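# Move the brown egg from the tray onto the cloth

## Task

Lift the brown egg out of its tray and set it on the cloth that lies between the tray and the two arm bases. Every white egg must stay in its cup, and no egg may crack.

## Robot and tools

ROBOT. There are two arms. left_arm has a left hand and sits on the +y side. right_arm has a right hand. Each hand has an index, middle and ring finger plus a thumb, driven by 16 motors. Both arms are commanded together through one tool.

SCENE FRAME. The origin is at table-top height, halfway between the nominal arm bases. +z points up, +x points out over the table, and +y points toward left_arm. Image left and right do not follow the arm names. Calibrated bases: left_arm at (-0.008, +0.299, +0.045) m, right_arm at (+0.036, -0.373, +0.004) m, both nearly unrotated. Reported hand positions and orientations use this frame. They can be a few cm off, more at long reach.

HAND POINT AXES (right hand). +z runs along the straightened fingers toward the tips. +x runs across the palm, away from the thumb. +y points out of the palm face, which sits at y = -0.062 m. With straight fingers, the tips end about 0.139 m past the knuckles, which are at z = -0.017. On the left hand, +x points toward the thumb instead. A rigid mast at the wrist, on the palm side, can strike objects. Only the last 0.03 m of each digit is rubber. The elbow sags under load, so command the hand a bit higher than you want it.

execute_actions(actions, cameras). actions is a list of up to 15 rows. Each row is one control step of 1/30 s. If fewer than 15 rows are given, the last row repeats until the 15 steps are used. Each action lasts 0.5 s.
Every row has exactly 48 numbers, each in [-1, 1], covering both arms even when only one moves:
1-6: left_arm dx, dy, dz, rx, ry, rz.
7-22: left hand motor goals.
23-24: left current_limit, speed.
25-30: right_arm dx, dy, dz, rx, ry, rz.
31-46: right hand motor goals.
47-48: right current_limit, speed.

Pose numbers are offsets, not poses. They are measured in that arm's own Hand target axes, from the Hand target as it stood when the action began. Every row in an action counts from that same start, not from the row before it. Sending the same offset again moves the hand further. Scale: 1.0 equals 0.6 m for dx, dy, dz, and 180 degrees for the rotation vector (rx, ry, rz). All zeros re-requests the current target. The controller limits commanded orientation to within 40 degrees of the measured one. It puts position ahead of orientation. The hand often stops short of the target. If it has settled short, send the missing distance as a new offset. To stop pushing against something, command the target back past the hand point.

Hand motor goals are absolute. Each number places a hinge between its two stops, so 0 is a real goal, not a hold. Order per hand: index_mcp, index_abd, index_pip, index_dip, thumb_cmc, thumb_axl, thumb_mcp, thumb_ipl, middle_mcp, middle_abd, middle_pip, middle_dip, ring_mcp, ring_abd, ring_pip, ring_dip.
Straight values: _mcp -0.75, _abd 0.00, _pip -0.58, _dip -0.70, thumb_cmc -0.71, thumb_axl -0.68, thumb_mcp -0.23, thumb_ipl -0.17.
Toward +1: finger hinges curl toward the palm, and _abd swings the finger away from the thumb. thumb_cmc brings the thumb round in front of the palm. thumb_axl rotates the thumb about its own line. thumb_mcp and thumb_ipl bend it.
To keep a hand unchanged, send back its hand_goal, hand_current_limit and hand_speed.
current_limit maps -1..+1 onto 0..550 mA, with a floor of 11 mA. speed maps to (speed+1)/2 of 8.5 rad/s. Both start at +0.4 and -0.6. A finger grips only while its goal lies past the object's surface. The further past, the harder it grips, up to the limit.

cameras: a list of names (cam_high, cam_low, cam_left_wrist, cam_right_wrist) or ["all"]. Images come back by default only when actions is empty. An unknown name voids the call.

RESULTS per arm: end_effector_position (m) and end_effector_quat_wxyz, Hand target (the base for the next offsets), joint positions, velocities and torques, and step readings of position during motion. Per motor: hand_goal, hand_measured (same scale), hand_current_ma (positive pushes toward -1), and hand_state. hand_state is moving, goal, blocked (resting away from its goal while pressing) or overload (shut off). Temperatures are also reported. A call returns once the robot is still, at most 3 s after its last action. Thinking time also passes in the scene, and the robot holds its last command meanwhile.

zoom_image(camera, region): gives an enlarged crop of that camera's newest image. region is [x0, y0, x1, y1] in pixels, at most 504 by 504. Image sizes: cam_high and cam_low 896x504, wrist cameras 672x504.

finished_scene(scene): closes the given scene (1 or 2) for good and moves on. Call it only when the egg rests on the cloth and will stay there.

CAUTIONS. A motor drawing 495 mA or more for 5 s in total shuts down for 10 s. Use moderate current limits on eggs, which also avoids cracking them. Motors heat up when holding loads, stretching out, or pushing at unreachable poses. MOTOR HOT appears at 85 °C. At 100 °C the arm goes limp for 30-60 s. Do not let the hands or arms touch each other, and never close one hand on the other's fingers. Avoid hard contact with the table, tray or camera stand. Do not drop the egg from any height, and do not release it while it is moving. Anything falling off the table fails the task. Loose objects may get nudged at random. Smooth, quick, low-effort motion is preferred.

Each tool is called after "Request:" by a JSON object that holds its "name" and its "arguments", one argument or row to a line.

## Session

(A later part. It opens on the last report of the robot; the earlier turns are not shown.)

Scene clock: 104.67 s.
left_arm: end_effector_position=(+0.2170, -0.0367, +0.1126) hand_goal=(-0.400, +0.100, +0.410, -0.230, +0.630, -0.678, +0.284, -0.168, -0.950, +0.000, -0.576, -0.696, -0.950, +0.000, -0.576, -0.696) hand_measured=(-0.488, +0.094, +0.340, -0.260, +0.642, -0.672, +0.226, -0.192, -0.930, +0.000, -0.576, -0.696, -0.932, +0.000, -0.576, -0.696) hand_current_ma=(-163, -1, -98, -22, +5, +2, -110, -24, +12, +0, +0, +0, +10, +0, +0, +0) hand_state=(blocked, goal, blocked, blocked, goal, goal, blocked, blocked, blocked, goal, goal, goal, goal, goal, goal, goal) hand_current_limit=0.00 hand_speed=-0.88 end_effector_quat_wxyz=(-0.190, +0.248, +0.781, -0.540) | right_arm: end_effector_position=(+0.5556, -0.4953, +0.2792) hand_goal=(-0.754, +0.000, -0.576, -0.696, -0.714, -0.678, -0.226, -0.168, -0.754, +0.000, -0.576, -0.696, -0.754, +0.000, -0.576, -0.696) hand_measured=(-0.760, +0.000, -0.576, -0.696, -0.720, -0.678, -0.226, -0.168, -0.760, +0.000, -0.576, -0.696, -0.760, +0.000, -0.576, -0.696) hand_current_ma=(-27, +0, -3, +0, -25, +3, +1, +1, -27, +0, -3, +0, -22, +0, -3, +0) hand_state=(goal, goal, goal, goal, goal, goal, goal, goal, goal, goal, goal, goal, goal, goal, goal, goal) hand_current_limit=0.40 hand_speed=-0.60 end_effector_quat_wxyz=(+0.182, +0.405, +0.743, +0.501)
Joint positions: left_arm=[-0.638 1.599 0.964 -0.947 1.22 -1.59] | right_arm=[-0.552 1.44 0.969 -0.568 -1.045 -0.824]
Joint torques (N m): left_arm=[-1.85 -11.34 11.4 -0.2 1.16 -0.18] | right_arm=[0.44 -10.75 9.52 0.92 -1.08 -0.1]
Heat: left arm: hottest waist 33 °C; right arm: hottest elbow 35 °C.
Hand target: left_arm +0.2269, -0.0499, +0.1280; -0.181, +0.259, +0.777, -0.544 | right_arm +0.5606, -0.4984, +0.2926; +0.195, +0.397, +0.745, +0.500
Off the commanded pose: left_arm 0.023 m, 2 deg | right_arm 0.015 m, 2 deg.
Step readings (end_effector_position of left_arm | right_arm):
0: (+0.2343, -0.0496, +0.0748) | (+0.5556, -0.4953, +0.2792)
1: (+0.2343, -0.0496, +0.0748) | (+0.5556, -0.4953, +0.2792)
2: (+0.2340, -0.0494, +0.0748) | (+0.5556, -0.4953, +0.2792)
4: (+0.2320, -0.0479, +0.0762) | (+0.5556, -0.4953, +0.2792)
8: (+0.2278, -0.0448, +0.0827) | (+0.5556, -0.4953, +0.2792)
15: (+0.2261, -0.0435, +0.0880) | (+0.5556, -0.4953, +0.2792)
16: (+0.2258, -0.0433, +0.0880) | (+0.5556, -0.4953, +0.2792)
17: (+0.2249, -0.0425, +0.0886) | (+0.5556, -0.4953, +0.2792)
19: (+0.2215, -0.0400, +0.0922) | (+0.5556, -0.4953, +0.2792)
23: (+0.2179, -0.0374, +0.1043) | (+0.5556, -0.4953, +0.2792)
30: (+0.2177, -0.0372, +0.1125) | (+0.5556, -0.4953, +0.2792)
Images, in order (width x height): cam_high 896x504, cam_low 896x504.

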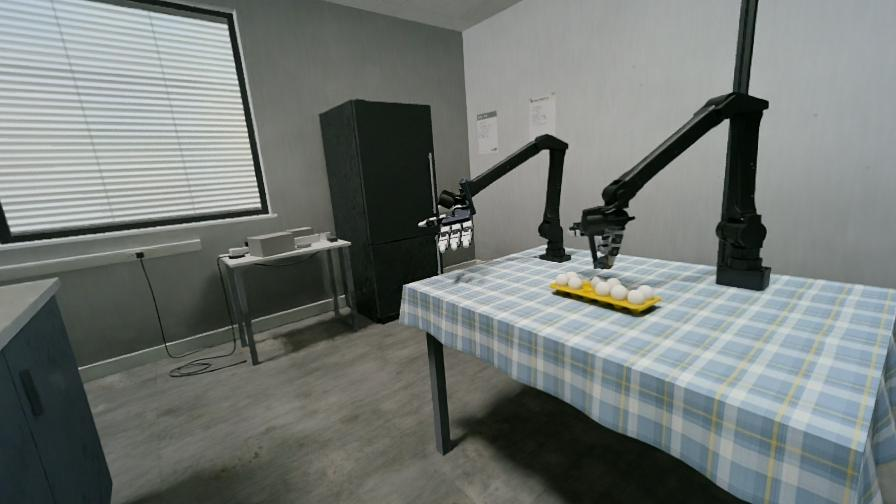

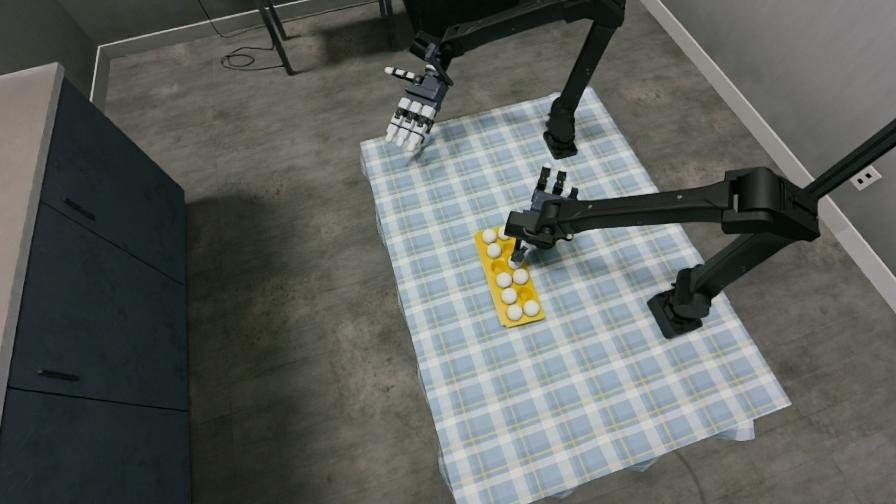

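Request:
{"name": "execute_actions", "arguments": {
  "actions": [
    [[0.0533,-0.0136,0.0373,0,0,0,-0.4,0.1,0.41,-0.23,0.63,-0.678,0.285,-0.168,-0.95,0,-0.576,-0.696,-0.95,0,-0.576,-0.696,0,-0.88,0,0,0,0,0,0,-0.754,0,-0.576,-0.696,-0.714,-0.678,-0.226,-0.168,-0.754,0,-0.576,-0.696,-0.754,0,-0.576,-0.696,0.4,-0.6]],
    [[0.0533,-0.0136,0.0373,0,0,0,-0.4,0.1,0.41,-0.23,0.63,-0.678,0.285,-0.168,-0.95,0,-0.576,-0.696,-0.95,0,-0.576,-0.696,0,-0.88,0,0,0,0,0,0,-0.754,0,-0.576,-0.696,-0.714,-0.678,-0.226,-0.168,-0.754,0,-0.576,-0.696,-0.754,0,-0.576,-0.696,0.4,-0.6]]
  ],
  "cameras": ["cam_high", "cam_low"]
}}

Request:
{"name": "zoom_image", "arguments": {
  "camera": "cam_high",
  "region": [580, 262, 620, 302]
}}

Request:
{"name": "zoom_image", "arguments": {
  "camera": "cam_low",
  "region": [465, 220, 545, 300]
}}

Scene clock: 106.90 s.
left_arm: end_effector_position=(+0.1499, -0.0477, +0.1240) hand_goal=(-0.400, +0.100, +0.410, -0.230, +0.630, -0.678, +0.284, -0.168, -0.950, +0.000, -0.576, -0.696, -0.950, +0.000, -0.576, -0.696) hand_measured=(-0.486, +0.094, +0.340, -0.260, +0.642, -0.672, +0.226, -0.192, -0.930, +0.000, -0.576, -0.696, -0.932, +0.000, -0.576, -0.696) hand_current_ma=(-162, -1, -98, -22, +5, +2, -110, -24, +12, +0, +0, +0, +10, +0, +0, +0) hand_state=(blocked, goal, blocked, blocked, goal, goal, blocked, blocked, blocked, goal, goal, goal, goal, goal, goal, goal) hand_current_limit=0.00 hand_speed=-0.88 end_effector_quat_wxyz=(-0.184, +0.258, +0.778, -0.542) | right_arm: end_effector_position=(+0.5556, -0.4953, +0.2792) hand_goal=(-0.754, +0.000, -0.576, -0.696, -0.714, -0.678, -0.226, -0.168, -0.754, +0.000, -0.576, -0.696, -0.754, +0.000, -0.576, -0.696) hand_measured=(-0.760, +0.000, -0.576, -0.696, -0.720, -0.678, -0.226, -0.168, -0.760, +0.000, -0.576, -0.696, -0.760, +0.000, -0.576, -0.696) hand_current_ma=(-27, +0, -3, +0, -25, +3, +1, +1, -27, +0, -3, +0, -22, +0, -3, +0) hand_state=(goal, goal, goal, goal, goal, goal, goal, goal, goal, goal, goal, goal, goal, goal, goal, goal) hand_current_limit=0.40 hand_speed=-0.60 end_effector_quat_wxyz=(+0.182, +0.405, +0.743, +0.501)
Joint positions: left_arm=[-0.775 1.413 0.777 -0.591 1.197 -1.945] | right_arm=[-0.552 1.44 0.969 -0.568 -1.045 -0.824]
Joint torques (N m): left_arm=[-1.9 -9.17 7.75 1.17 0.97 -0.17] | right_arm=[0.5 -10.81 9.51 0.92 -1.08 -0.1]
Heat: left arm: hottest waist 33 °C; right arm: hottest elbow 36 °C.
Hand target: left_arm +0.1471, -0.0497, +0.1279; -0.181, +0.259, +0.777, -0.544 | right_arm +0.5606, -0.4984, +0.2926; +0.195, +0.397, +0.745, +0.500
Off the commanded pose: left_arm 0.005 m, 0 deg | right_arm 0.015 m, 2 deg.
Step readings (end_effector_position of left_arm | right_arm):
0: (+0.2170, -0.0367, +0.1126) | (+0.5556, -0.4953, +0.2792)
1: (+0.2168, -0.0367, +0.1126) | (+0.5556, -0.4953, +0.2792)
2: (+0.2161, -0.0379, +0.1132) | (+0.5556, -0.4953, +0.2792)
4: (+0.2145, -0.0410, +0.1145) | (+0.5556, -0.4953, +0.2792)
8: (+0.2005, -0.0455, +0.1217) | (+0.5556, -0.4953, +0.2792)
15: (+0.1912, -0.0489, +0.1257) | (+0.5556, -0.4953, +0.2792)
16: (+0.1911, -0.0487, +0.1250) | (+0.5556, -0.4953, +0.2792)
17: (+0.1893, -0.0490, +0.1241) | (+0.5556, -0.4953, +0.2792)
19: (+0.1826, -0.0476, +0.1214) | (+0.5556, -0.4953, +0.2792)
23: (+0.1592, -0.0444, +0.1201) | (+0.5556, -0.4953, +0.2792)
30: (+0.1514, -0.0487, +0.1246) | (+0.5556, -0.4953, +0.2792)
Images, in order (width x height): cam_high 896x504, cam_low 896x504.

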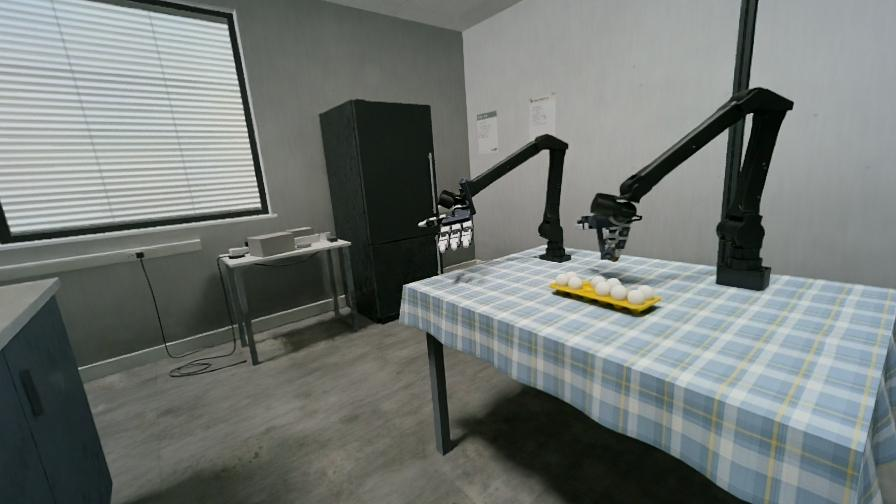

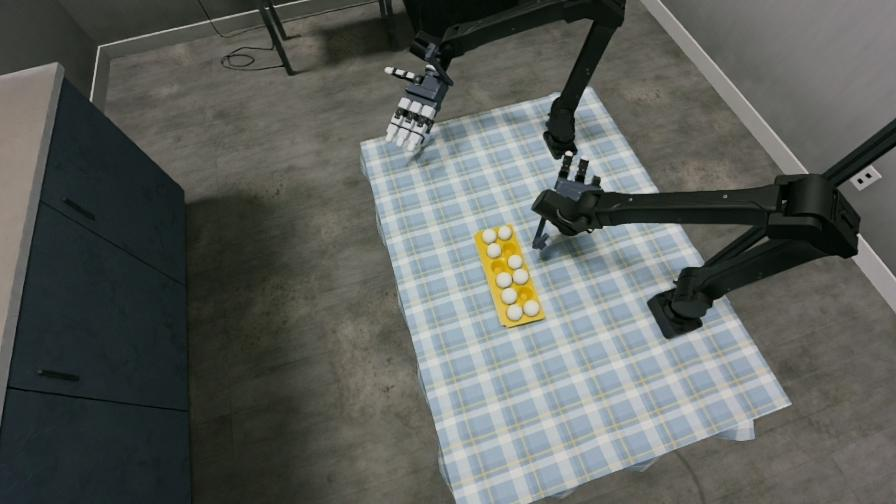

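Scaled by 12.600 from the camera's 896x504 image, which has a finer 1280x720 frame.

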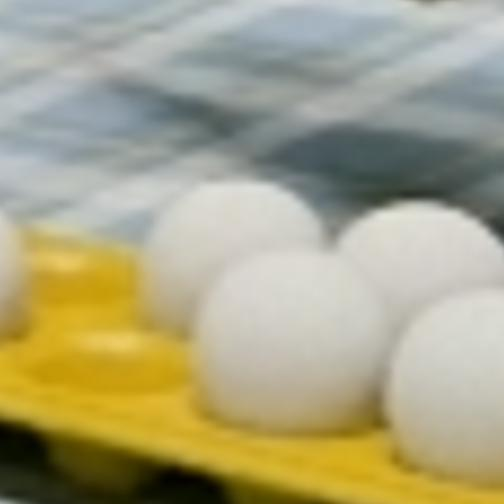

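Scaled by 6.300 from the camera's 896x504 image, which has a finer 1280x720 frame.

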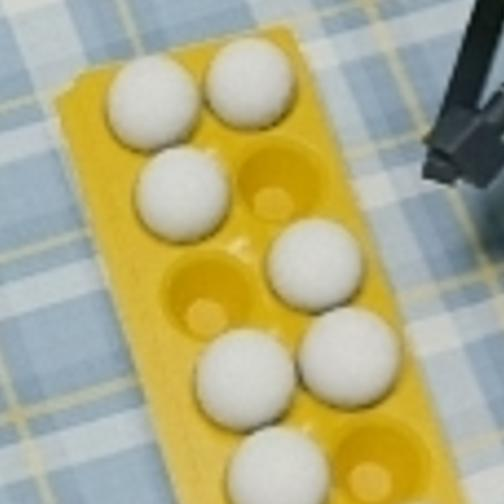

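Request:
{"name": "execute_actions", "arguments": {
  "actions": [
    [[0.0267,0.0402,0.0358,0,0,0,-0.4,0.1,0.41,-0.23,0.63,-0.678,0.285,-0.168,-0.95,0,-0.576,-0.696,-0.95,0,-0.576,-0.696,0,-0.88,0,0,0,0,0,0,-0.754,0,-0.576,-0.696,-0.714,-0.678,-0.226,-0.168,-0.754,0,-0.576,-0.696,-0.754,0,-0.576,-0.696,0.4,-0.6]],
    [[0,0.0392,0.0143,0,0,0,-0.4,0.1,0.41,-0.23,0.63,-0.678,0.285,-0.168,-0.95,0,-0.576,-0.696,-0.95,0,-0.576,-0.696,0,-0.88,0,0,0,0,0,0,-0.754,0,-0.576,-0.696,-0.714,-0.678,-0.226,-0.168,-0.754,0,-0.576,-0.696,-0.754,0,-0.576,-0.696,0.4,-0.6]]
  ],
  "cameras": ["cam_high"]
}}

Request:
{"name": "zoom_image", "arguments": {
  "camera": "cam_high",
  "region": [580, 200, 680, 300]
}}

Scene clock: 108.63 s.
left_arm: end_effector_position=(+0.1308, -0.0468, +0.0732) hand_goal=(-0.400, +0.100, +0.410, -0.230, +0.630, -0.678, +0.284, -0.168, -0.950, +0.000, -0.576, -0.696, -0.950, +0.000, -0.576, -0.696) hand_measured=(-0.486, +0.094, +0.340, -0.260, +0.642, -0.672, +0.226, -0.192, -0.930, +0.000, -0.576, -0.696, -0.932, +0.000, -0.576, -0.696) hand_current_ma=(-162, -1, -98, -22, +5, +2, -110, -24, +12, +0, +0, +0, +10, +0, +0, +0) hand_state=(blocked, goal, blocked, blocked, goal, goal, blocked, blocked, blocked, goal, goal, goal, goal, goal, goal, goal) hand_current_limit=0.00 hand_speed=-0.88 end_effector_quat_wxyz=(-0.177, +0.259, +0.778, -0.545) | right_arm: end_effector_position=(+0.5556, -0.4953, +0.2792) hand_goal=(-0.754, +0.000, -0.576, -0.696, -0.714, -0.678, -0.226, -0.168, -0.754, +0.000, -0.576, -0.696, -0.754, +0.000, -0.576, -0.696) hand_measured=(-0.760, +0.000, -0.576, -0.696, -0.720, -0.678, -0.226, -0.168, -0.760, +0.000, -0.576, -0.696, -0.760, +0.000, -0.576, -0.696) hand_current_ma=(-27, +0, -3, +0, -25, +3, +1, +1, -27, +0, -3, +0, -22, +0, -3, +0) hand_state=(goal, goal, goal, goal, goal, goal, goal, goal, goal, goal, goal, goal, goal, goal, goal, goal) hand_current_limit=0.40 hand_speed=-0.60 end_effector_quat_wxyz=(+0.182, +0.405, +0.743, +0.501)
Joint positions: left_arm=[-0.813 1.471 0.651 -0.293 1.177 -2.053] | right_arm=[-0.552 1.44 0.969 -0.568 -1.045 -0.824]
Joint torques (N m): left_arm=[-2.02 -7.41 7.04 1.52 0.98 -0.15] | right_arm=[0.56 -10.7 9.51 0.95 -1.08 -0.11]
Heat: left arm: hottest waist 33 °C; right arm: hottest elbow 36 °C.
Hand target: left_arm +0.1272, -0.0497, +0.0728; -0.181, +0.259, +0.777, -0.544 | right_arm +0.5606, -0.4984, +0.2926; +0.195, +0.397, +0.745, +0.500
Off the commanded pose: left_arm 0.005 m, 0 deg | right_arm 0.015 m, 2 deg.
Step readings (end_effector_position of left_arm | right_arm):
0: (+0.1499, -0.0476, +0.1240) | (+0.5556, -0.4953, +0.2792)
1: (+0.1497, -0.0475, +0.1236) | (+0.5556, -0.4953, +0.2792)
2: (+0.1494, -0.0482, +0.1223) | (+0.5556, -0.4953, +0.2792)
4: (+0.1479, -0.0490, +0.1165) | (+0.5556, -0.4953, +0.2792)
8: (+0.1355, -0.0446, +0.1024) | (+0.5556, -0.4953, +0.2792)
15: (+0.1313, -0.0469, +0.0984) | (+0.5556, -0.4953, +0.2792)
16: (+0.1316, -0.0474, +0.0985) | (+0.5556, -0.4953, +0.2792)
17: (+0.1323, -0.0481, +0.0980) | (+0.5556, -0.4953, +0.2792)
19: (+0.1337, -0.0497, +0.0945) | (+0.5556, -0.4953, +0.2792)
23: (+0.1320, -0.0479, +0.0809) | (+0.5556, -0.4953, +0.2792)
30: (+0.1304, -0.0461, +0.0729) | (+0.5556, -0.4953, +0.2792)
Images, in order (width x height): cam_high 896x504.

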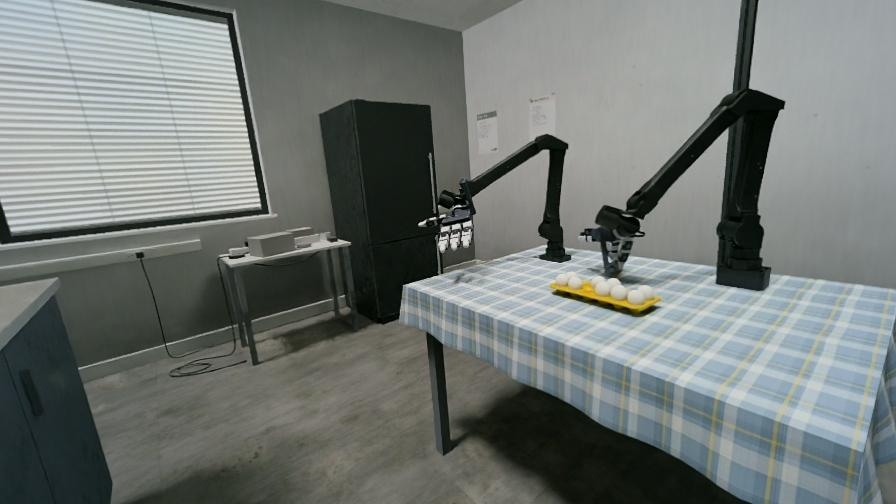

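Scaled by 5.040 from the camera's 896x504 image, which has a finer 1280x720 frame.

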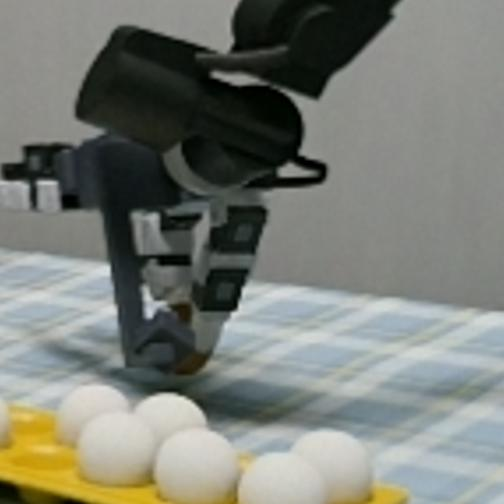

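Request:
{"name": "execute_actions", "arguments": {
  "actions": [
    [[0,0.0125,0.0046,0,0,0,-0.4,0.1,0.41,-0.23,0.63,-0.678,0.285,-0.168,-0.95,0,-0.576,-0.696,-0.95,0,-0.576,-0.696,0,-0.88,0,0,0,0,0,0,-0.754,0,-0.576,-0.696,-0.714,-0.678,-0.226,-0.168,-0.754,0,-0.576,-0.696,-0.754,0,-0.576,-0.696,0.4,-0.6]]
  ],
  "cameras": ["cam_high", "cam_left_wrist"]
}}

Request:
{"name": "zoom_image", "arguments": {
  "camera": "cam_high",
  "region": [590, 240, 640, 290]
}}

Scene clock: 109.57 s.
left_arm: end_effector_position=(+0.1320, -0.0482, +0.0675) hand_goal=(-0.400, +0.100, +0.410, -0.230, +0.630, -0.678, +0.284, -0.168, -0.950, +0.000, -0.576, -0.696, -0.950, +0.000, -0.576, -0.696) hand_measured=(-0.486, +0.094, +0.340, -0.260, +0.642, -0.672, +0.226, -0.192, -0.930, +0.000, -0.576, -0.696, -0.932, +0.000, -0.576, -0.696) hand_current_ma=(-162, -1, -98, -22, +5, +2, -110, -24, +12, +0, +0, +0, +10, +0, +0, +0) hand_state=(blocked, goal, blocked, blocked, goal, goal, blocked, blocked, blocked, goal, goal, goal, goal, goal, goal, goal) hand_current_limit=0.00 hand_speed=-0.88 end_effector_quat_wxyz=(-0.174, +0.260, +0.777, -0.546) | right_arm: end_effector_position=(+0.5556, -0.4953, +0.2792) hand_goal=(-0.754, +0.000, -0.576, -0.696, -0.714, -0.678, -0.226, -0.168, -0.754, +0.000, -0.576, -0.696, -0.754, +0.000, -0.576, -0.696) hand_measured=(-0.760, +0.000, -0.576, -0.696, -0.720, -0.678, -0.226, -0.168, -0.760, +0.000, -0.576, -0.696, -0.760, +0.000, -0.576, -0.696) hand_current_ma=(-27, +0, -3, +0, -25, +3, +1, +1, -27, +0, -3, +0, -22, +0, -3, +0) hand_state=(goal, goal, goal, goal, goal, goal, goal, goal, goal, goal, goal, goal, goal, goal, goal, goal) hand_current_limit=0.40 hand_speed=-0.60 end_effector_quat_wxyz=(+0.182, +0.405, +0.743, +0.501)
Joint positions: left_arm=[-0.813 1.488 0.646 -0.264 1.177 -2.054] | right_arm=[-0.552 1.44 0.969 -0.568 -1.045 -0.824]
Joint torques (N m): left_arm=[-1.79 -7.36 6.67 1.29 0.96 -0.17] | right_arm=[0.56 -10.81 9.48 0.92 -1.08 -0.11]
Heat: left arm: hottest waist 33 °C; right arm: hottest elbow 36 °C.
Hand target: left_arm +0.1272, -0.0497, +0.0648; -0.181, +0.259, +0.777, -0.544 | right_arm +0.5606, -0.4984, +0.2926; +0.195, +0.397, +0.745, +0.500
Off the commanded pose: left_arm 0.006 m, 1 deg | right_arm 0.015 m, 2 deg.
Step readings (end_effector_position of left_arm | right_arm):
0: (+0.1307, -0.0468, +0.0732) | (+0.5556, -0.4953, +0.2792)
1: (+0.1308, -0.0469, +0.0732) | (+0.5556, -0.4953, +0.2792)
2: (+0.1311, -0.0472, +0.0732) | (+0.5556, -0.4953, +0.2792)
4: (+0.1320, -0.0482, +0.0727) | (+0.5556, -0.4953, +0.2792)
8: (+0.1329, -0.0491, +0.0699) | (+0.5556, -0.4953, +0.2792)
15: (+0.1319, -0.0480, +0.0675) | (+0.5556, -0.4953, +0.2792)
Images, in order (width x height): cam_high 896x504, cam_left_wrist 672x504.

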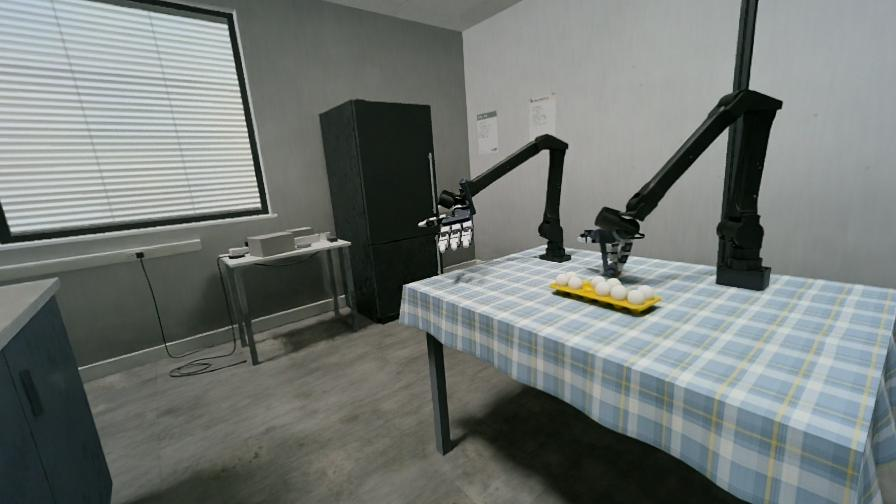

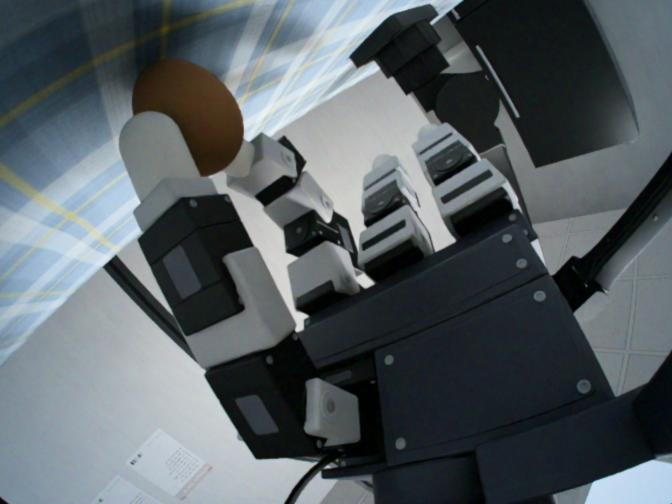

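Scaled by 10.080 from the camera's 896x504 image, which has a finer 1280x720 frame.

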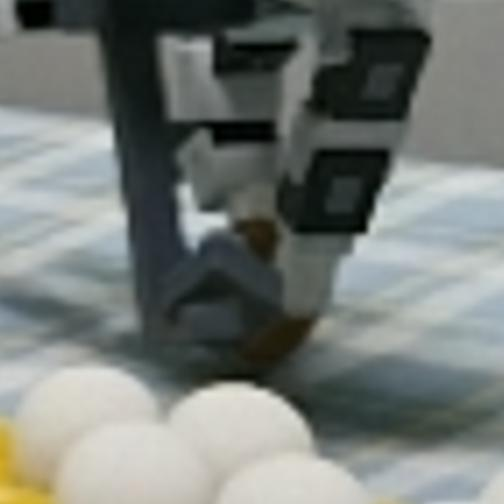

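Request:
{"name": "execute_actions", "arguments": {
  "actions": [
    [[0,0.0078,0.0028,0,0,0,-0.4,0.1,0.41,-0.23,0.63,-0.678,0.285,-0.168,-0.95,0,-0.576,-0.696,-0.95,0,-0.576,-0.696,0,-0.88,0,0,0,0,0,0,-0.754,0,-0.576,-0.696,-0.714,-0.678,-0.226,-0.168,-0.754,0,-0.576,-0.696,-0.754,0,-0.576,-0.696,0.4,-0.6]]
  ]
}}

Request:
{"name": "execute_actions", "arguments": {
  "actions": [
    [[0,0.0063,0.0023,0,0,0,-0.4,0.1,0.41,-0.23,0.63,-0.678,0.285,-0.168,-0.95,0,-0.576,-0.696,-0.95,0,-0.576,-0.696,0,-0.88,0,0,0,0,0,0,-0.754,0,-0.576,-0.696,-0.714,-0.678,-0.226,-0.168,-0.754,0,-0.576,-0.696,-0.754,0,-0.576,-0.696,0.4,-0.6]]
  ],
  "cameras": ["cam_high", "cam_left_wrist"]
}}

Request:
{"name": "zoom_image", "arguments": {
  "camera": "cam_high",
  "region": [590, 240, 640, 290]
}}

Request:
{"name": "zoom_image", "arguments": {
  "camera": "cam_left_wrist",
  "region": [80, 20, 280, 200]
}}

Scene clock: 110.57 s.
left_arm: end_effector_position=(+0.1322, -0.0484, +0.0629) hand_goal=(-0.400, +0.100, +0.410, -0.230, +0.630, -0.678, +0.284, -0.168, -0.950, +0.000, -0.576, -0.696, -0.950, +0.000, -0.576, -0.696) hand_measured=(-0.486, +0.094, +0.340, -0.260, +0.642, -0.672, +0.226, -0.192, -0.930, +0.000, -0.576, -0.696, -0.932, +0.000, -0.576, -0.696) hand_current_ma=(-162, -1, -98, -22, +5, +2, -110, -24, +12, +0, +0, +0, +10, +0, +0, +0) hand_state=(blocked, goal, blocked, blocked, goal, goal, blocked, blocked, blocked, goal, goal, goal, goal, goal, goal, goal) hand_current_limit=0.00 hand_speed=-0.88 end_effector_quat_wxyz=(-0.174, +0.260, +0.777, -0.546) | right_arm: end_effector_position=(+0.5556, -0.4953, +0.2792) hand_goal=(-0.754, +0.000, -0.576, -0.696, -0.714, -0.678, -0.226, -0.168, -0.754, +0.000, -0.576, -0.696, -0.754, +0.000, -0.576, -0.696) hand_measured=(-0.760, +0.000, -0.576, -0.696, -0.720, -0.678, -0.226, -0.168, -0.760, +0.000, -0.576, -0.696, -0.760, +0.000, -0.576, -0.696) hand_current_ma=(-27, +0, -3, +0, -25, +3, +1, +1, -27, +0, -3, +0, -22, +0, -3, +0) hand_state=(goal, goal, goal, goal, goal, goal, goal, goal, goal, goal, goal, goal, goal, goal, goal, goal) hand_current_limit=0.40 hand_speed=-0.60 end_effector_quat_wxyz=(+0.182, +0.405, +0.743, +0.501)
Joint positions: left_arm=[-0.813 1.501 0.642 -0.246 1.177 -2.055] | right_arm=[-0.552 1.44 0.969 -0.568 -1.045 -0.824]
Joint torques (N m): left_arm=[-2.32 -7.53 6.63 1.24 0.92 -0.21] | right_arm=[0.5 -10.75 9.51 0.95 -1.08 -0.11]
Heat: left arm: hottest waist 33 °C; right arm: hottest elbow 36 °C.
Hand target: left_arm +0.1272, -0.0496, +0.0598; -0.181, +0.259, +0.777, -0.544 | right_arm +0.5606, -0.4984, +0.2926; +0.195, +0.397, +0.745, +0.500
Off the commanded pose: left_arm 0.006 m, 1 deg | right_arm 0.015 m, 2 deg.
Step readings (end_effector_position of left_arm | right_arm):
0: (+0.1321, -0.0483, +0.0676) | (+0.5556, -0.4953, +0.2792)
1: (+0.1321, -0.0483, +0.0676) | (+0.5556, -0.4953, +0.2792)
2: (+0.1322, -0.0484, +0.0674) | (+0.5556, -0.4953, +0.2792)
4: (+0.1327, -0.0490, +0.0668) | (+0.5556, -0.4953, +0.2792)
8: (+0.1327, -0.0489, +0.0641) | (+0.5556, -0.4953, +0.2792)
15: (+0.1321, -0.0483, +0.0629) | (+0.5556, -0.4953, +0.2792)

Scene clock: 111.27 s.
left_arm: end_effector_position=(+0.1333, -0.0499, +0.0624) hand_goal=(-0.400, +0.100, +0.410, -0.230, +0.630, -0.678, +0.284, -0.168, -0.950, +0.000, -0.576, -0.696, -0.950, +0.000, -0.576, -0.696) hand_measured=(-0.486, +0.094, +0.340, -0.260, +0.642, -0.672, +0.226, -0.192, -0.930, +0.000, -0.576, -0.696, -0.932, +0.000, -0.576, -0.696) hand_current_ma=(-162, -1, -98, -22, +5, +2, -110, -24, +12, +0, +0, +0, +10, +0, +0, +0) hand_state=(blocked, goal, blocked, blocked, goal, goal, blocked, blocked, blocked, goal, goal, goal, goal, goal, goal, goal) hand_current_limit=0.00 hand_speed=-0.88 end_effector_quat_wxyz=(-0.172, +0.260, +0.776, -0.548) | right_arm: end_effector_position=(+0.5556, -0.4953, +0.2792) hand_goal=(-0.754, +0.000, -0.576, -0.696, -0.714, -0.678, -0.226, -0.168, -0.754, +0.000, -0.576, -0.696, -0.754, +0.000, -0.576, -0.696) hand_measured=(-0.760, +0.000, -0.576, -0.696, -0.720, -0.678, -0.226, -0.168, -0.760, +0.000, -0.576, -0.696, -0.760, +0.000, -0.576, -0.696) hand_current_ma=(-27, +0, -3, +0, -25, +3, +1, +1, -27, +0, -3, +0, -22, +0, -3, +0) hand_state=(goal, goal, goal, goal, goal, goal, goal, goal, goal, goal, goal, goal, goal, goal, goal, goal) hand_current_limit=0.40 hand_speed=-0.60 end_effector_quat_wxyz=(+0.182, +0.405, +0.743, +0.501)
Joint positions: left_arm=[-0.813 1.504 0.642 -0.233 1.177 -2.061] | right_arm=[-0.552 1.44 0.969 -0.568 -1.045 -0.824]
Joint torques (N m): left_arm=[-1.32 -6.65 6.2 1.39 0.88 -0.11] | right_arm=[0.56 -10.81 9.51 0.94 -1.08 -0.1]
Heat: left arm: hottest waist 33 °C; right arm: hottest elbow 36 °C.
Hand target: left_arm +0.1271, -0.0496, +0.0557; -0.181, +0.259, +0.777, -0.544 | right_arm +0.5606, -0.4984, +0.2926; +0.195, +0.397, +0.745, +0.500
Off the commanded pose: left_arm 0.009 m, 1 deg | right_arm 0.015 m, 2 deg.
Step readings (end_effector_position of left_arm | right_arm):
0: (+0.1322, -0.0484, +0.0629) | (+0.5556, -0.4953, +0.2792)
1: (+0.1322, -0.0484, +0.0629) | (+0.5556, -0.4953, +0.2792)
2: (+0.1323, -0.0486, +0.0628) | (+0.5556, -0.4953, +0.2792)
4: (+0.1328, -0.0491, +0.0626) | (+0.5556, -0.4953, +0.2792)
8: (+0.1331, -0.0496, +0.0624) | (+0.5556, -0.4953, +0.2792)
15: (+0.1333, -0.0499, +0.0624) | (+0.5556, -0.4953, +0.2792)
Images, in order (width x height): cam_high 896x504, cam_left_wrist 672x504.

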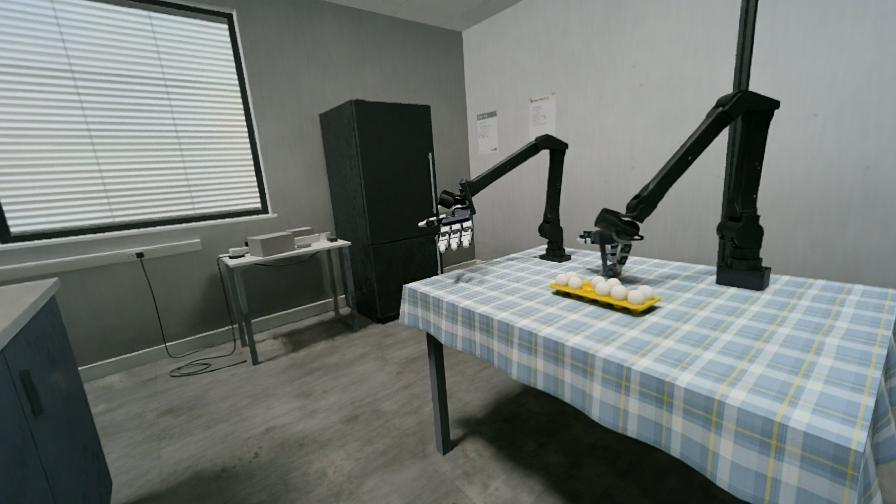

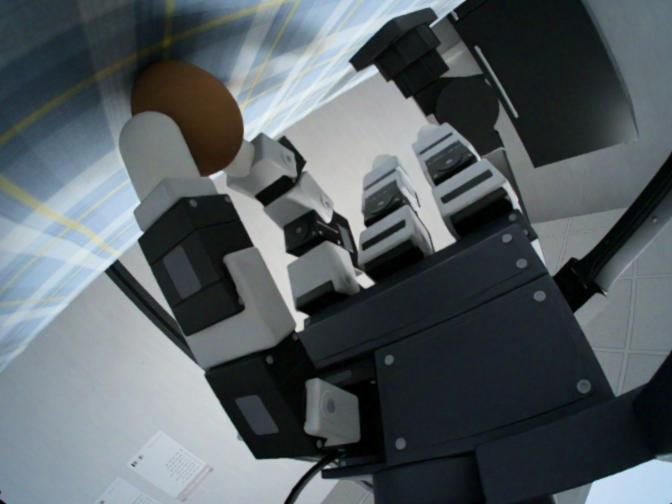

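Scaled by 10.080 from the camera's 896x504 image, which has a finer 1280x720 frame.

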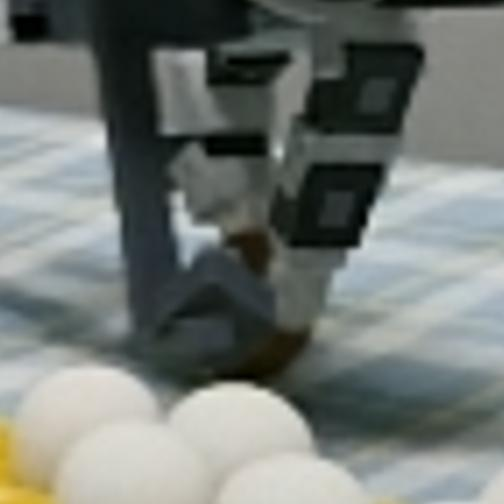

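Scaled by 2.520 from the camera's 672x504 image, which has a finer 960x720 frame.

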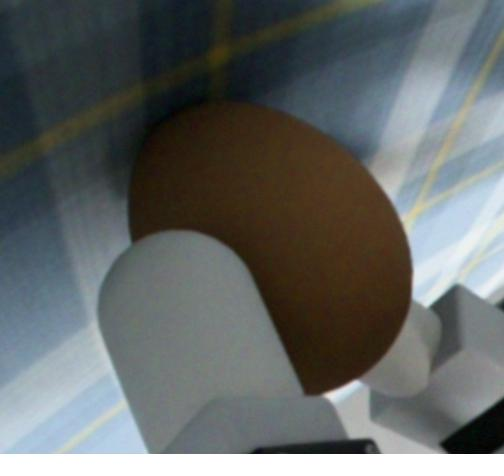

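Request:
{"name": "execute_actions", "arguments": {
  "actions": [
    [[0,-0.0031,-0.0011,0,0,0,-0.488,0.1,0.34,-0.26,0.63,-0.678,0.226,-0.19,-0.95,0,-0.576,-0.696,-0.95,0,-0.576,-0.696,0,-0.92,0,0,0,0,0,0,-0.754,0,-0.576,-0.696,-0.714,-0.678,-0.226,-0.168,-0.754,0,-0.576,-0.696,-0.754,0,-0.576,-0.696,0.4,-0.6]]
  ],
  "cameras": ["cam_left_wrist"]
}}

Request:
{"name": "zoom_image", "arguments": {
  "camera": "cam_left_wrist",
  "region": [80, 20, 280, 200]
}}

Scene clock: 112.20 s.
left_arm: end_effector_position=(+0.1330, -0.0498, +0.0626) hand_goal=(-0.488, +0.100, +0.340, -0.260, +0.630, -0.678, +0.226, -0.190, -0.950, +0.000, -0.576, -0.696, -0.950, +0.000, -0.576, -0.696) hand_measured=(-0.490, +0.094, +0.338, -0.262, +0.638, -0.672, +0.218, -0.200, -0.930, +0.000, -0.576, -0.696, -0.932, +0.000, -0.576, -0.696) hand_current_ma=(+0, -1, +0, +0, +2, +1, -3, -4, +12, +0, +0, +0, +10, +0, +0, +0) hand_state=(goal, goal, goal, goal, goal, goal, goal, goal, blocked, goal, goal, goal, goal, goal, goal, goal) hand_current_limit=0.00 hand_speed=-0.92 end_effector_quat_wxyz=(-0.173, +0.260, +0.776, -0.548) | right_arm: end_effector_position=(+0.5556, -0.4953, +0.2792) hand_goal=(-0.754, +0.000, -0.576, -0.696, -0.714, -0.678, -0.226, -0.168, -0.754, +0.000, -0.576, -0.696, -0.754, +0.000, -0.576, -0.696) hand_measured=(-0.760, +0.000, -0.576, -0.696, -0.720, -0.678, -0.226, -0.168, -0.760, +0.000, -0.576, -0.696, -0.760, +0.000, -0.576, -0.696) hand_current_ma=(-27, +0, -3, +0, -25, +3, +1, +1, -27, +0, -3, +0, -22, +0, -3, +0) hand_state=(goal, goal, goal, goal, goal, goal, goal, goal, goal, goal, goal, goal, goal, goal, goal, goal) hand_current_limit=0.40 hand_speed=-0.60 end_effector_quat_wxyz=(+0.182, +0.405, +0.743, +0.501)
Joint positions: left_arm=[-0.813 1.504 0.642 -0.233 1.178 -2.062] | right_arm=[-0.552 1.44 0.969 -0.568 -1.045 -0.824]
Joint torques (N m): left_arm=[-2.73 -7.24 6.38 1.01 0.89 -0.11] | right_arm=[0.44 -10.75 9.52 0.92 -1.08 -0.11]
Heat: left arm: hottest waist 33 °C; right arm: hottest elbow 36 °C.
Hand target: left_arm +0.1271, -0.0496, +0.0577; -0.181, +0.259, +0.777, -0.544 | right_arm +0.5606, -0.4984, +0.2926; +0.195, +0.397, +0.745, +0.500
Off the commanded pose: left_arm 0.008 m, 1 deg | right_arm 0.015 m, 2 deg.
Step readings (end_effector_position of left_arm | right_arm):
0: (+0.1332, -0.0498, +0.0624) | (+0.5556, -0.4953, +0.2792)
1: (+0.1332, -0.0498, +0.0624) | (+0.5556, -0.4953, +0.2792)
2: (+0.1332, -0.0498, +0.0624) | (+0.5556, -0.4953, +0.2792)
4: (+0.1332, -0.0498, +0.0624) | (+0.5556, -0.4953, +0.2792)
8: (+0.1331, -0.0498, +0.0625) | (+0.5556, -0.4953, +0.2792)
15: (+0.1330, -0.0498, +0.0626) | (+0.5556, -0.4953, +0.2792)
Images, in order (width x height): cam_left_wrist 672x504.

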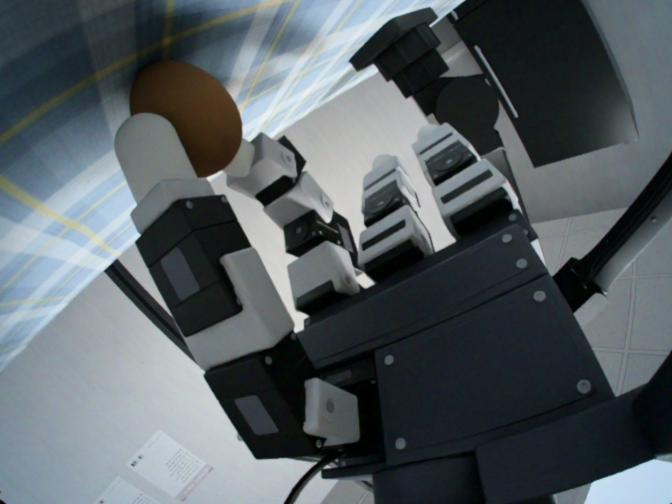

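Scaled by 2.520 from the camera's 672x504 image, which has a finer 960x720 frame.

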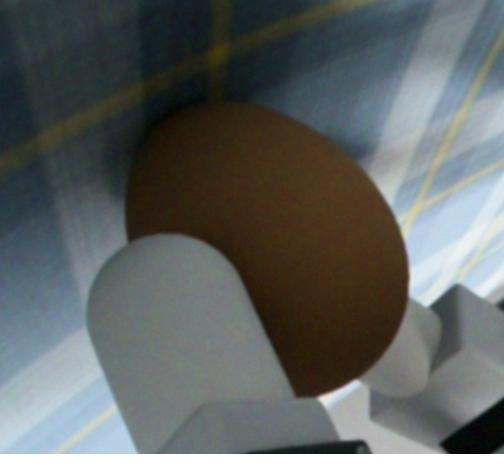

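Request:
{"name": "execute_actions", "arguments": {
  "actions": [
    [[0,0,0,0,0,0,-0.52,0.1,0.31,-0.28,0.63,-0.678,0.196,-0.2,-0.95,0,-0.576,-0.696,-0.95,0,-0.576,-0.696,0,-0.92,0,0,0,0,0,0,-0.754,0,-0.576,-0.696,-0.714,-0.678,-0.226,-0.168,-0.754,0,-0.576,-0.696,-0.754,0,-0.576,-0.696,0.4,-0.6]]
  ],
  "cameras": ["cam_left_wrist", "cam_high"]
}}

Request:
{"name": "zoom_image", "arguments": {
  "camera": "cam_left_wrist",
  "region": [80, 20, 280, 200]
}}

Request:
{"name": "zoom_image", "arguments": {
  "camera": "cam_high",
  "region": [590, 240, 640, 290]
}}

Scene clock: 113.07 s.
left_arm: end_effector_position=(+0.1331, -0.0498, +0.0625) hand_goal=(-0.520, +0.100, +0.310, -0.280, +0.630, -0.678, +0.196, -0.200, -0.950, +0.000, -0.576, -0.696, -0.950, +0.000, -0.576, -0.696) hand_measured=(-0.506, +0.096, +0.312, -0.278, +0.632, -0.676, +0.196, -0.200, -0.930, +0.000, -0.576, -0.696, -0.932, +0.000, -0.576, -0.696) hand_current_ma=(+6, +0, +0, +0, +0, +0, +0, +0, +12, +0, +0, +0, +10, +0, +0, +0) hand_state=(goal, goal, goal, goal, goal, goal, goal, goal, blocked, goal, goal, goal, goal, goal, goal, goal) hand_current_limit=0.00 hand_speed=-0.92 end_effector_quat_wxyz=(-0.173, +0.260, +0.776, -0.548) | right_arm: end_effector_position=(+0.5556, -0.4953, +0.2792) hand_goal=(-0.754, +0.000, -0.576, -0.696, -0.714, -0.678, -0.226, -0.168, -0.754, +0.000, -0.576, -0.696, -0.754, +0.000, -0.576, -0.696) hand_measured=(-0.760, +0.000, -0.576, -0.696, -0.720, -0.678, -0.226, -0.168, -0.760, +0.000, -0.576, -0.696, -0.760, +0.000, -0.576, -0.696) hand_current_ma=(-27, +0, -3, +0, -25, +3, +1, +1, -27, +0, -3, +0, -22, +0, -3, +0) hand_state=(goal, goal, goal, goal, goal, goal, goal, goal, goal, goal, goal, goal, goal, goal, goal, goal) hand_current_limit=0.40 hand_speed=-0.60 end_effector_quat_wxyz=(+0.182, +0.405, +0.743, +0.501)
Joint positions: left_arm=[-0.813 1.504 0.642 -0.233 1.178 -2.062] | right_arm=[-0.552 1.44 0.969 -0.568 -1.045 -0.824]
Joint torques (N m): left_arm=[-1.96 -6.53 6.08 1.14 0.86 -0.12] | right_arm=[0.62 -10.75 9.54 0.92 -1.08 -0.1]
Heat: left arm: hottest waist 33 °C; right arm: hottest elbow 36 °C.
Hand target: left_arm +0.1272, -0.0496, +0.0578; -0.181, +0.259, +0.777, -0.544 | right_arm +0.5606, -0.4984, +0.2926; +0.195, +0.397, +0.745, +0.500
Off the commanded pose: left_arm 0.008 m, 1 deg | right_arm 0.015 m, 2 deg.
Step readings (end_effector_position of left_arm | right_arm):
0: (+0.1330, -0.0498, +0.0626) | (+0.5556, -0.4953, +0.2792)
1: (+0.1330, -0.0498, +0.0626) | (+0.5556, -0.4953, +0.2792)
2: (+0.1330, -0.0498, +0.0626) | (+0.5556, -0.4953, +0.2792)
4: (+0.1330, -0.0498, +0.0626) | (+0.5556, -0.4953, +0.2792)
8: (+0.1331, -0.0498, +0.0625) | (+0.5556, -0.4953, +0.2792)
15: (+0.1331, -0.0498, +0.0625) | (+0.5556, -0.4953, +0.2792)
Images, in order (width x height): cam_high 896x504, cam_left_wrist 672x504.

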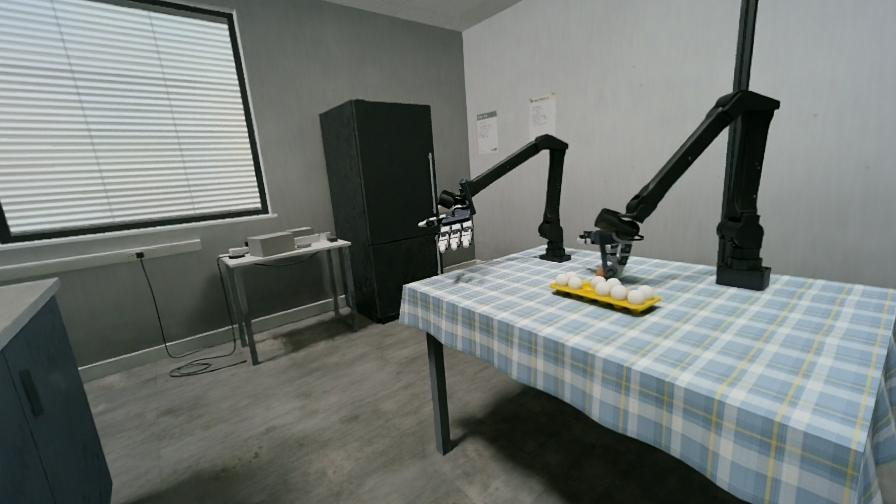

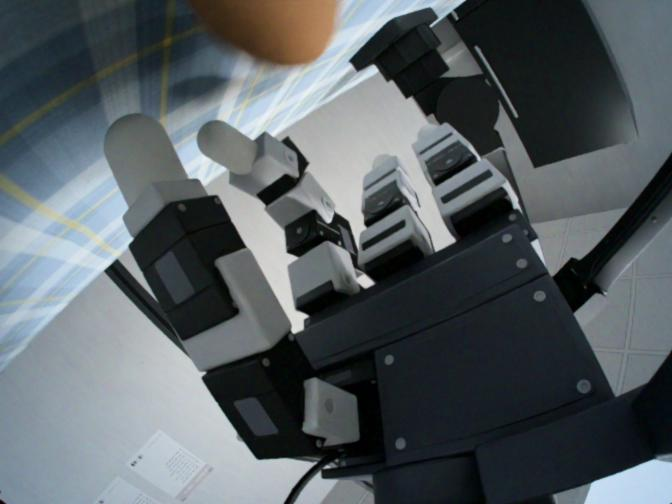

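Scaled by 2.520 from the camera's 672x504 image, which has a finer 960x720 frame.

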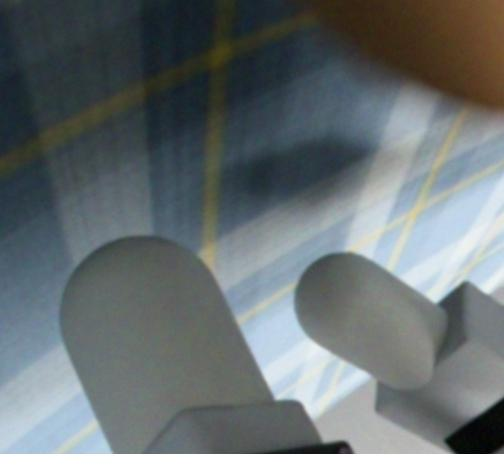

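Scaled by 10.080 from the camera's 896x504 image, which has a finer 1280x720 frame.

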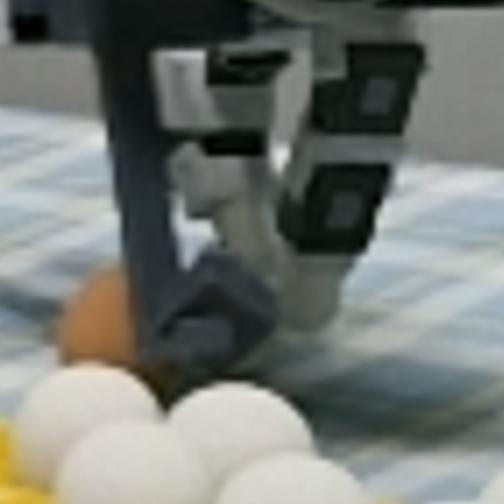

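Request:
{"name": "execute_actions", "arguments": {
  "actions": []
}}

Request:
{"name": "zoom_image", "arguments": {
  "camera": "cam_high",
  "region": [570, 230, 650, 310]
}}

Request:
{"name": "zoom_image", "arguments": {
  "camera": "cam_low",
  "region": [470, 140, 630, 300]
}}

Scene clock: 113.17 s.
left_arm: end_effector_position=(+0.1331, -0.0498, +0.0625) hand_goal=(-0.520, +0.100, +0.310, -0.280, +0.630, -0.678, +0.196, -0.200, -0.950, +0.000, -0.576, -0.696, -0.950, +0.000, -0.576, -0.696) hand_measured=(-0.506, +0.096, +0.312, -0.278, +0.632, -0.676, +0.196, -0.200, -0.930, +0.000, -0.576, -0.696, -0.932, +0.000, -0.576, -0.696) hand_current_ma=(+6, +0, +0, +0, +0, +0, +0, +0, +12, +0, +0, +0, +10, +0, +0, +0) hand_state=(goal, goal, goal, goal, goal, goal, goal, goal, blocked, goal, goal, goal, goal, goal, goal, goal) hand_current_limit=0.00 hand_speed=-0.92 end_effector_quat_wxyz=(-0.173, +0.260, +0.776, -0.548) | right_arm: end_effector_position=(+0.5556, -0.4953, +0.2792) hand_goal=(-0.754, +0.000, -0.576, -0.696, -0.714, -0.678, -0.226, -0.168, -0.754, +0.000, -0.576, -0.696, -0.754, +0.000, -0.576, -0.696) hand_measured=(-0.760, +0.000, -0.576, -0.696, -0.720, -0.678, -0.226, -0.168, -0.760, +0.000, -0.576, -0.696, -0.760, +0.000, -0.576, -0.696) hand_current_ma=(-27, +0, -3, +0, -25, +3, +1, +1, -27, +0, -3, +0, -22, +0, -3, +0) hand_state=(goal, goal, goal, goal, goal, goal, goal, goal, goal, goal, goal, goal, goal, goal, goal, goal) hand_current_limit=0.40 hand_speed=-0.60 end_effector_quat_wxyz=(+0.182, +0.405, +0.743, +0.501)
Joint positions: left_arm=[-0.813 1.504 0.642 -0.233 1.178 -2.062] | right_arm=[-0.552 1.44 0.969 -0.568 -1.045 -0.824]
Joint velocities: within noise
Joint torques (N m): left_arm=[-1.9 -7.18 6.23 1.22 0.83 -0.15] | right_arm=[0.5 -10.75 9.51 0.92 -1.08 -0.1]
Motor temperatures (°C): left_arm=[33 27 32 24 28 25] | right_arm=[30 28 36 26 30 25]
Heat: left arm: hottest waist 33 °C; right arm: hottest elbow 36 °C.
Hand target: left_arm +0.1272, -0.0496, +0.0578; -0.181, +0.259, +0.777, -0.544 | right_arm +0.5606, -0.4984, +0.2926; +0.195, +0.397, +0.745, +0.500
Off the commanded pose: left_arm 0.008 m, 1 deg | right_arm 0.015 m, 2 deg.

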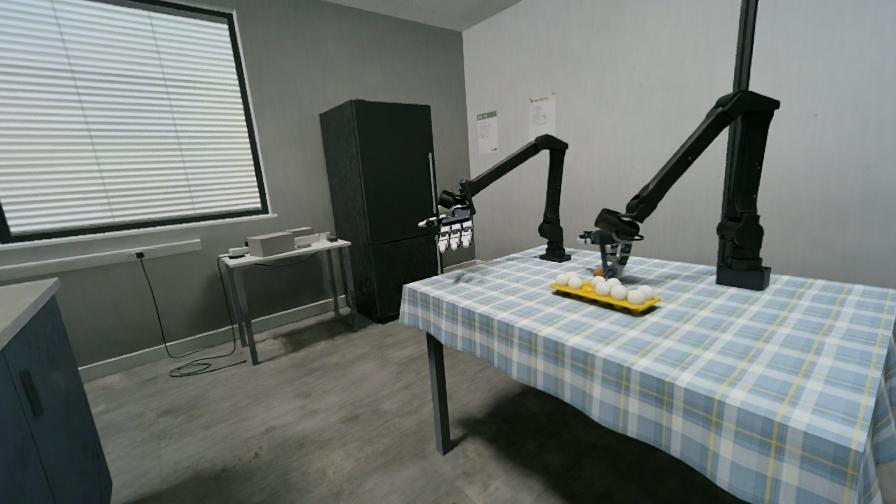

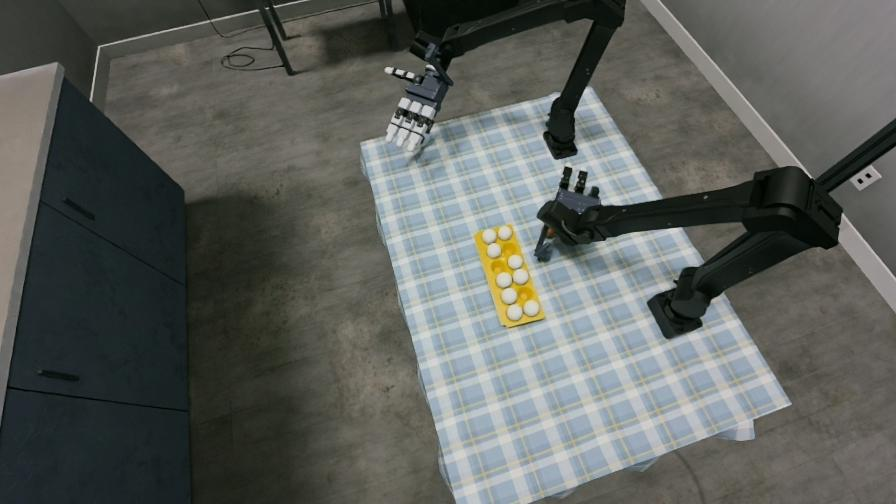

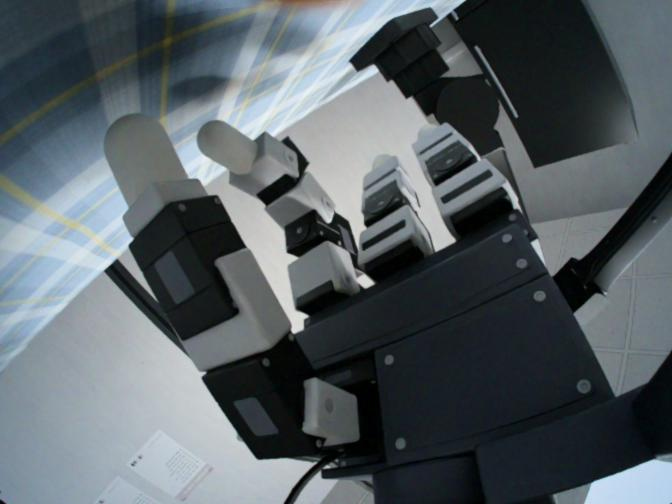

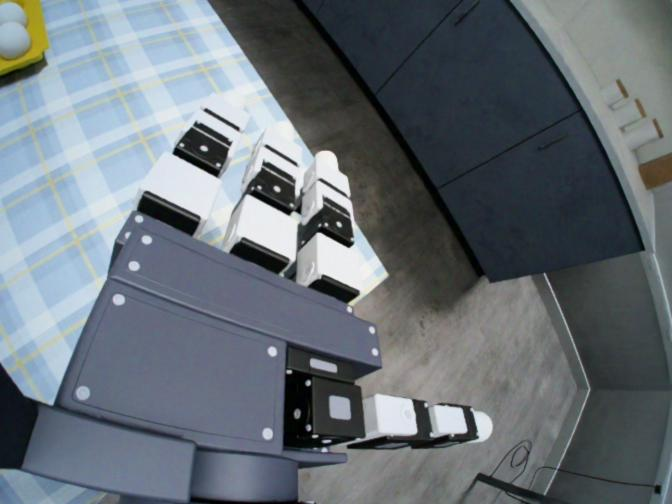

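Scaled by 6.300 from the camera's 896x504 image, which has a finer 1280x720 frame.

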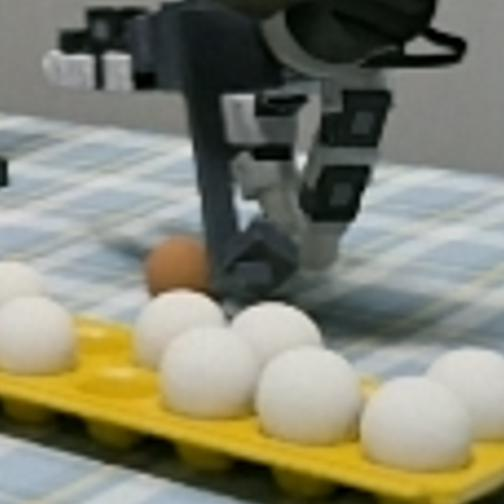

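Scaled by 3.150 from the camera's 896x504 image, which has a finer 1280x720 frame.

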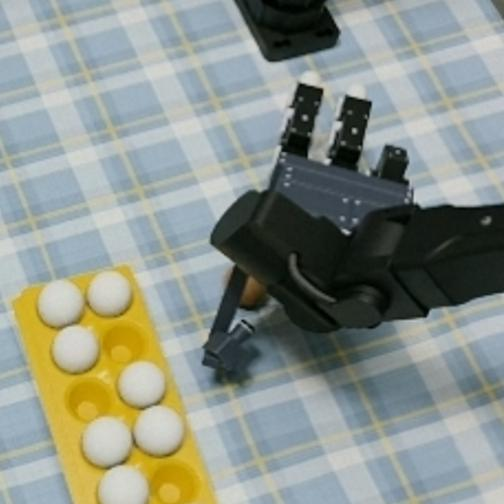

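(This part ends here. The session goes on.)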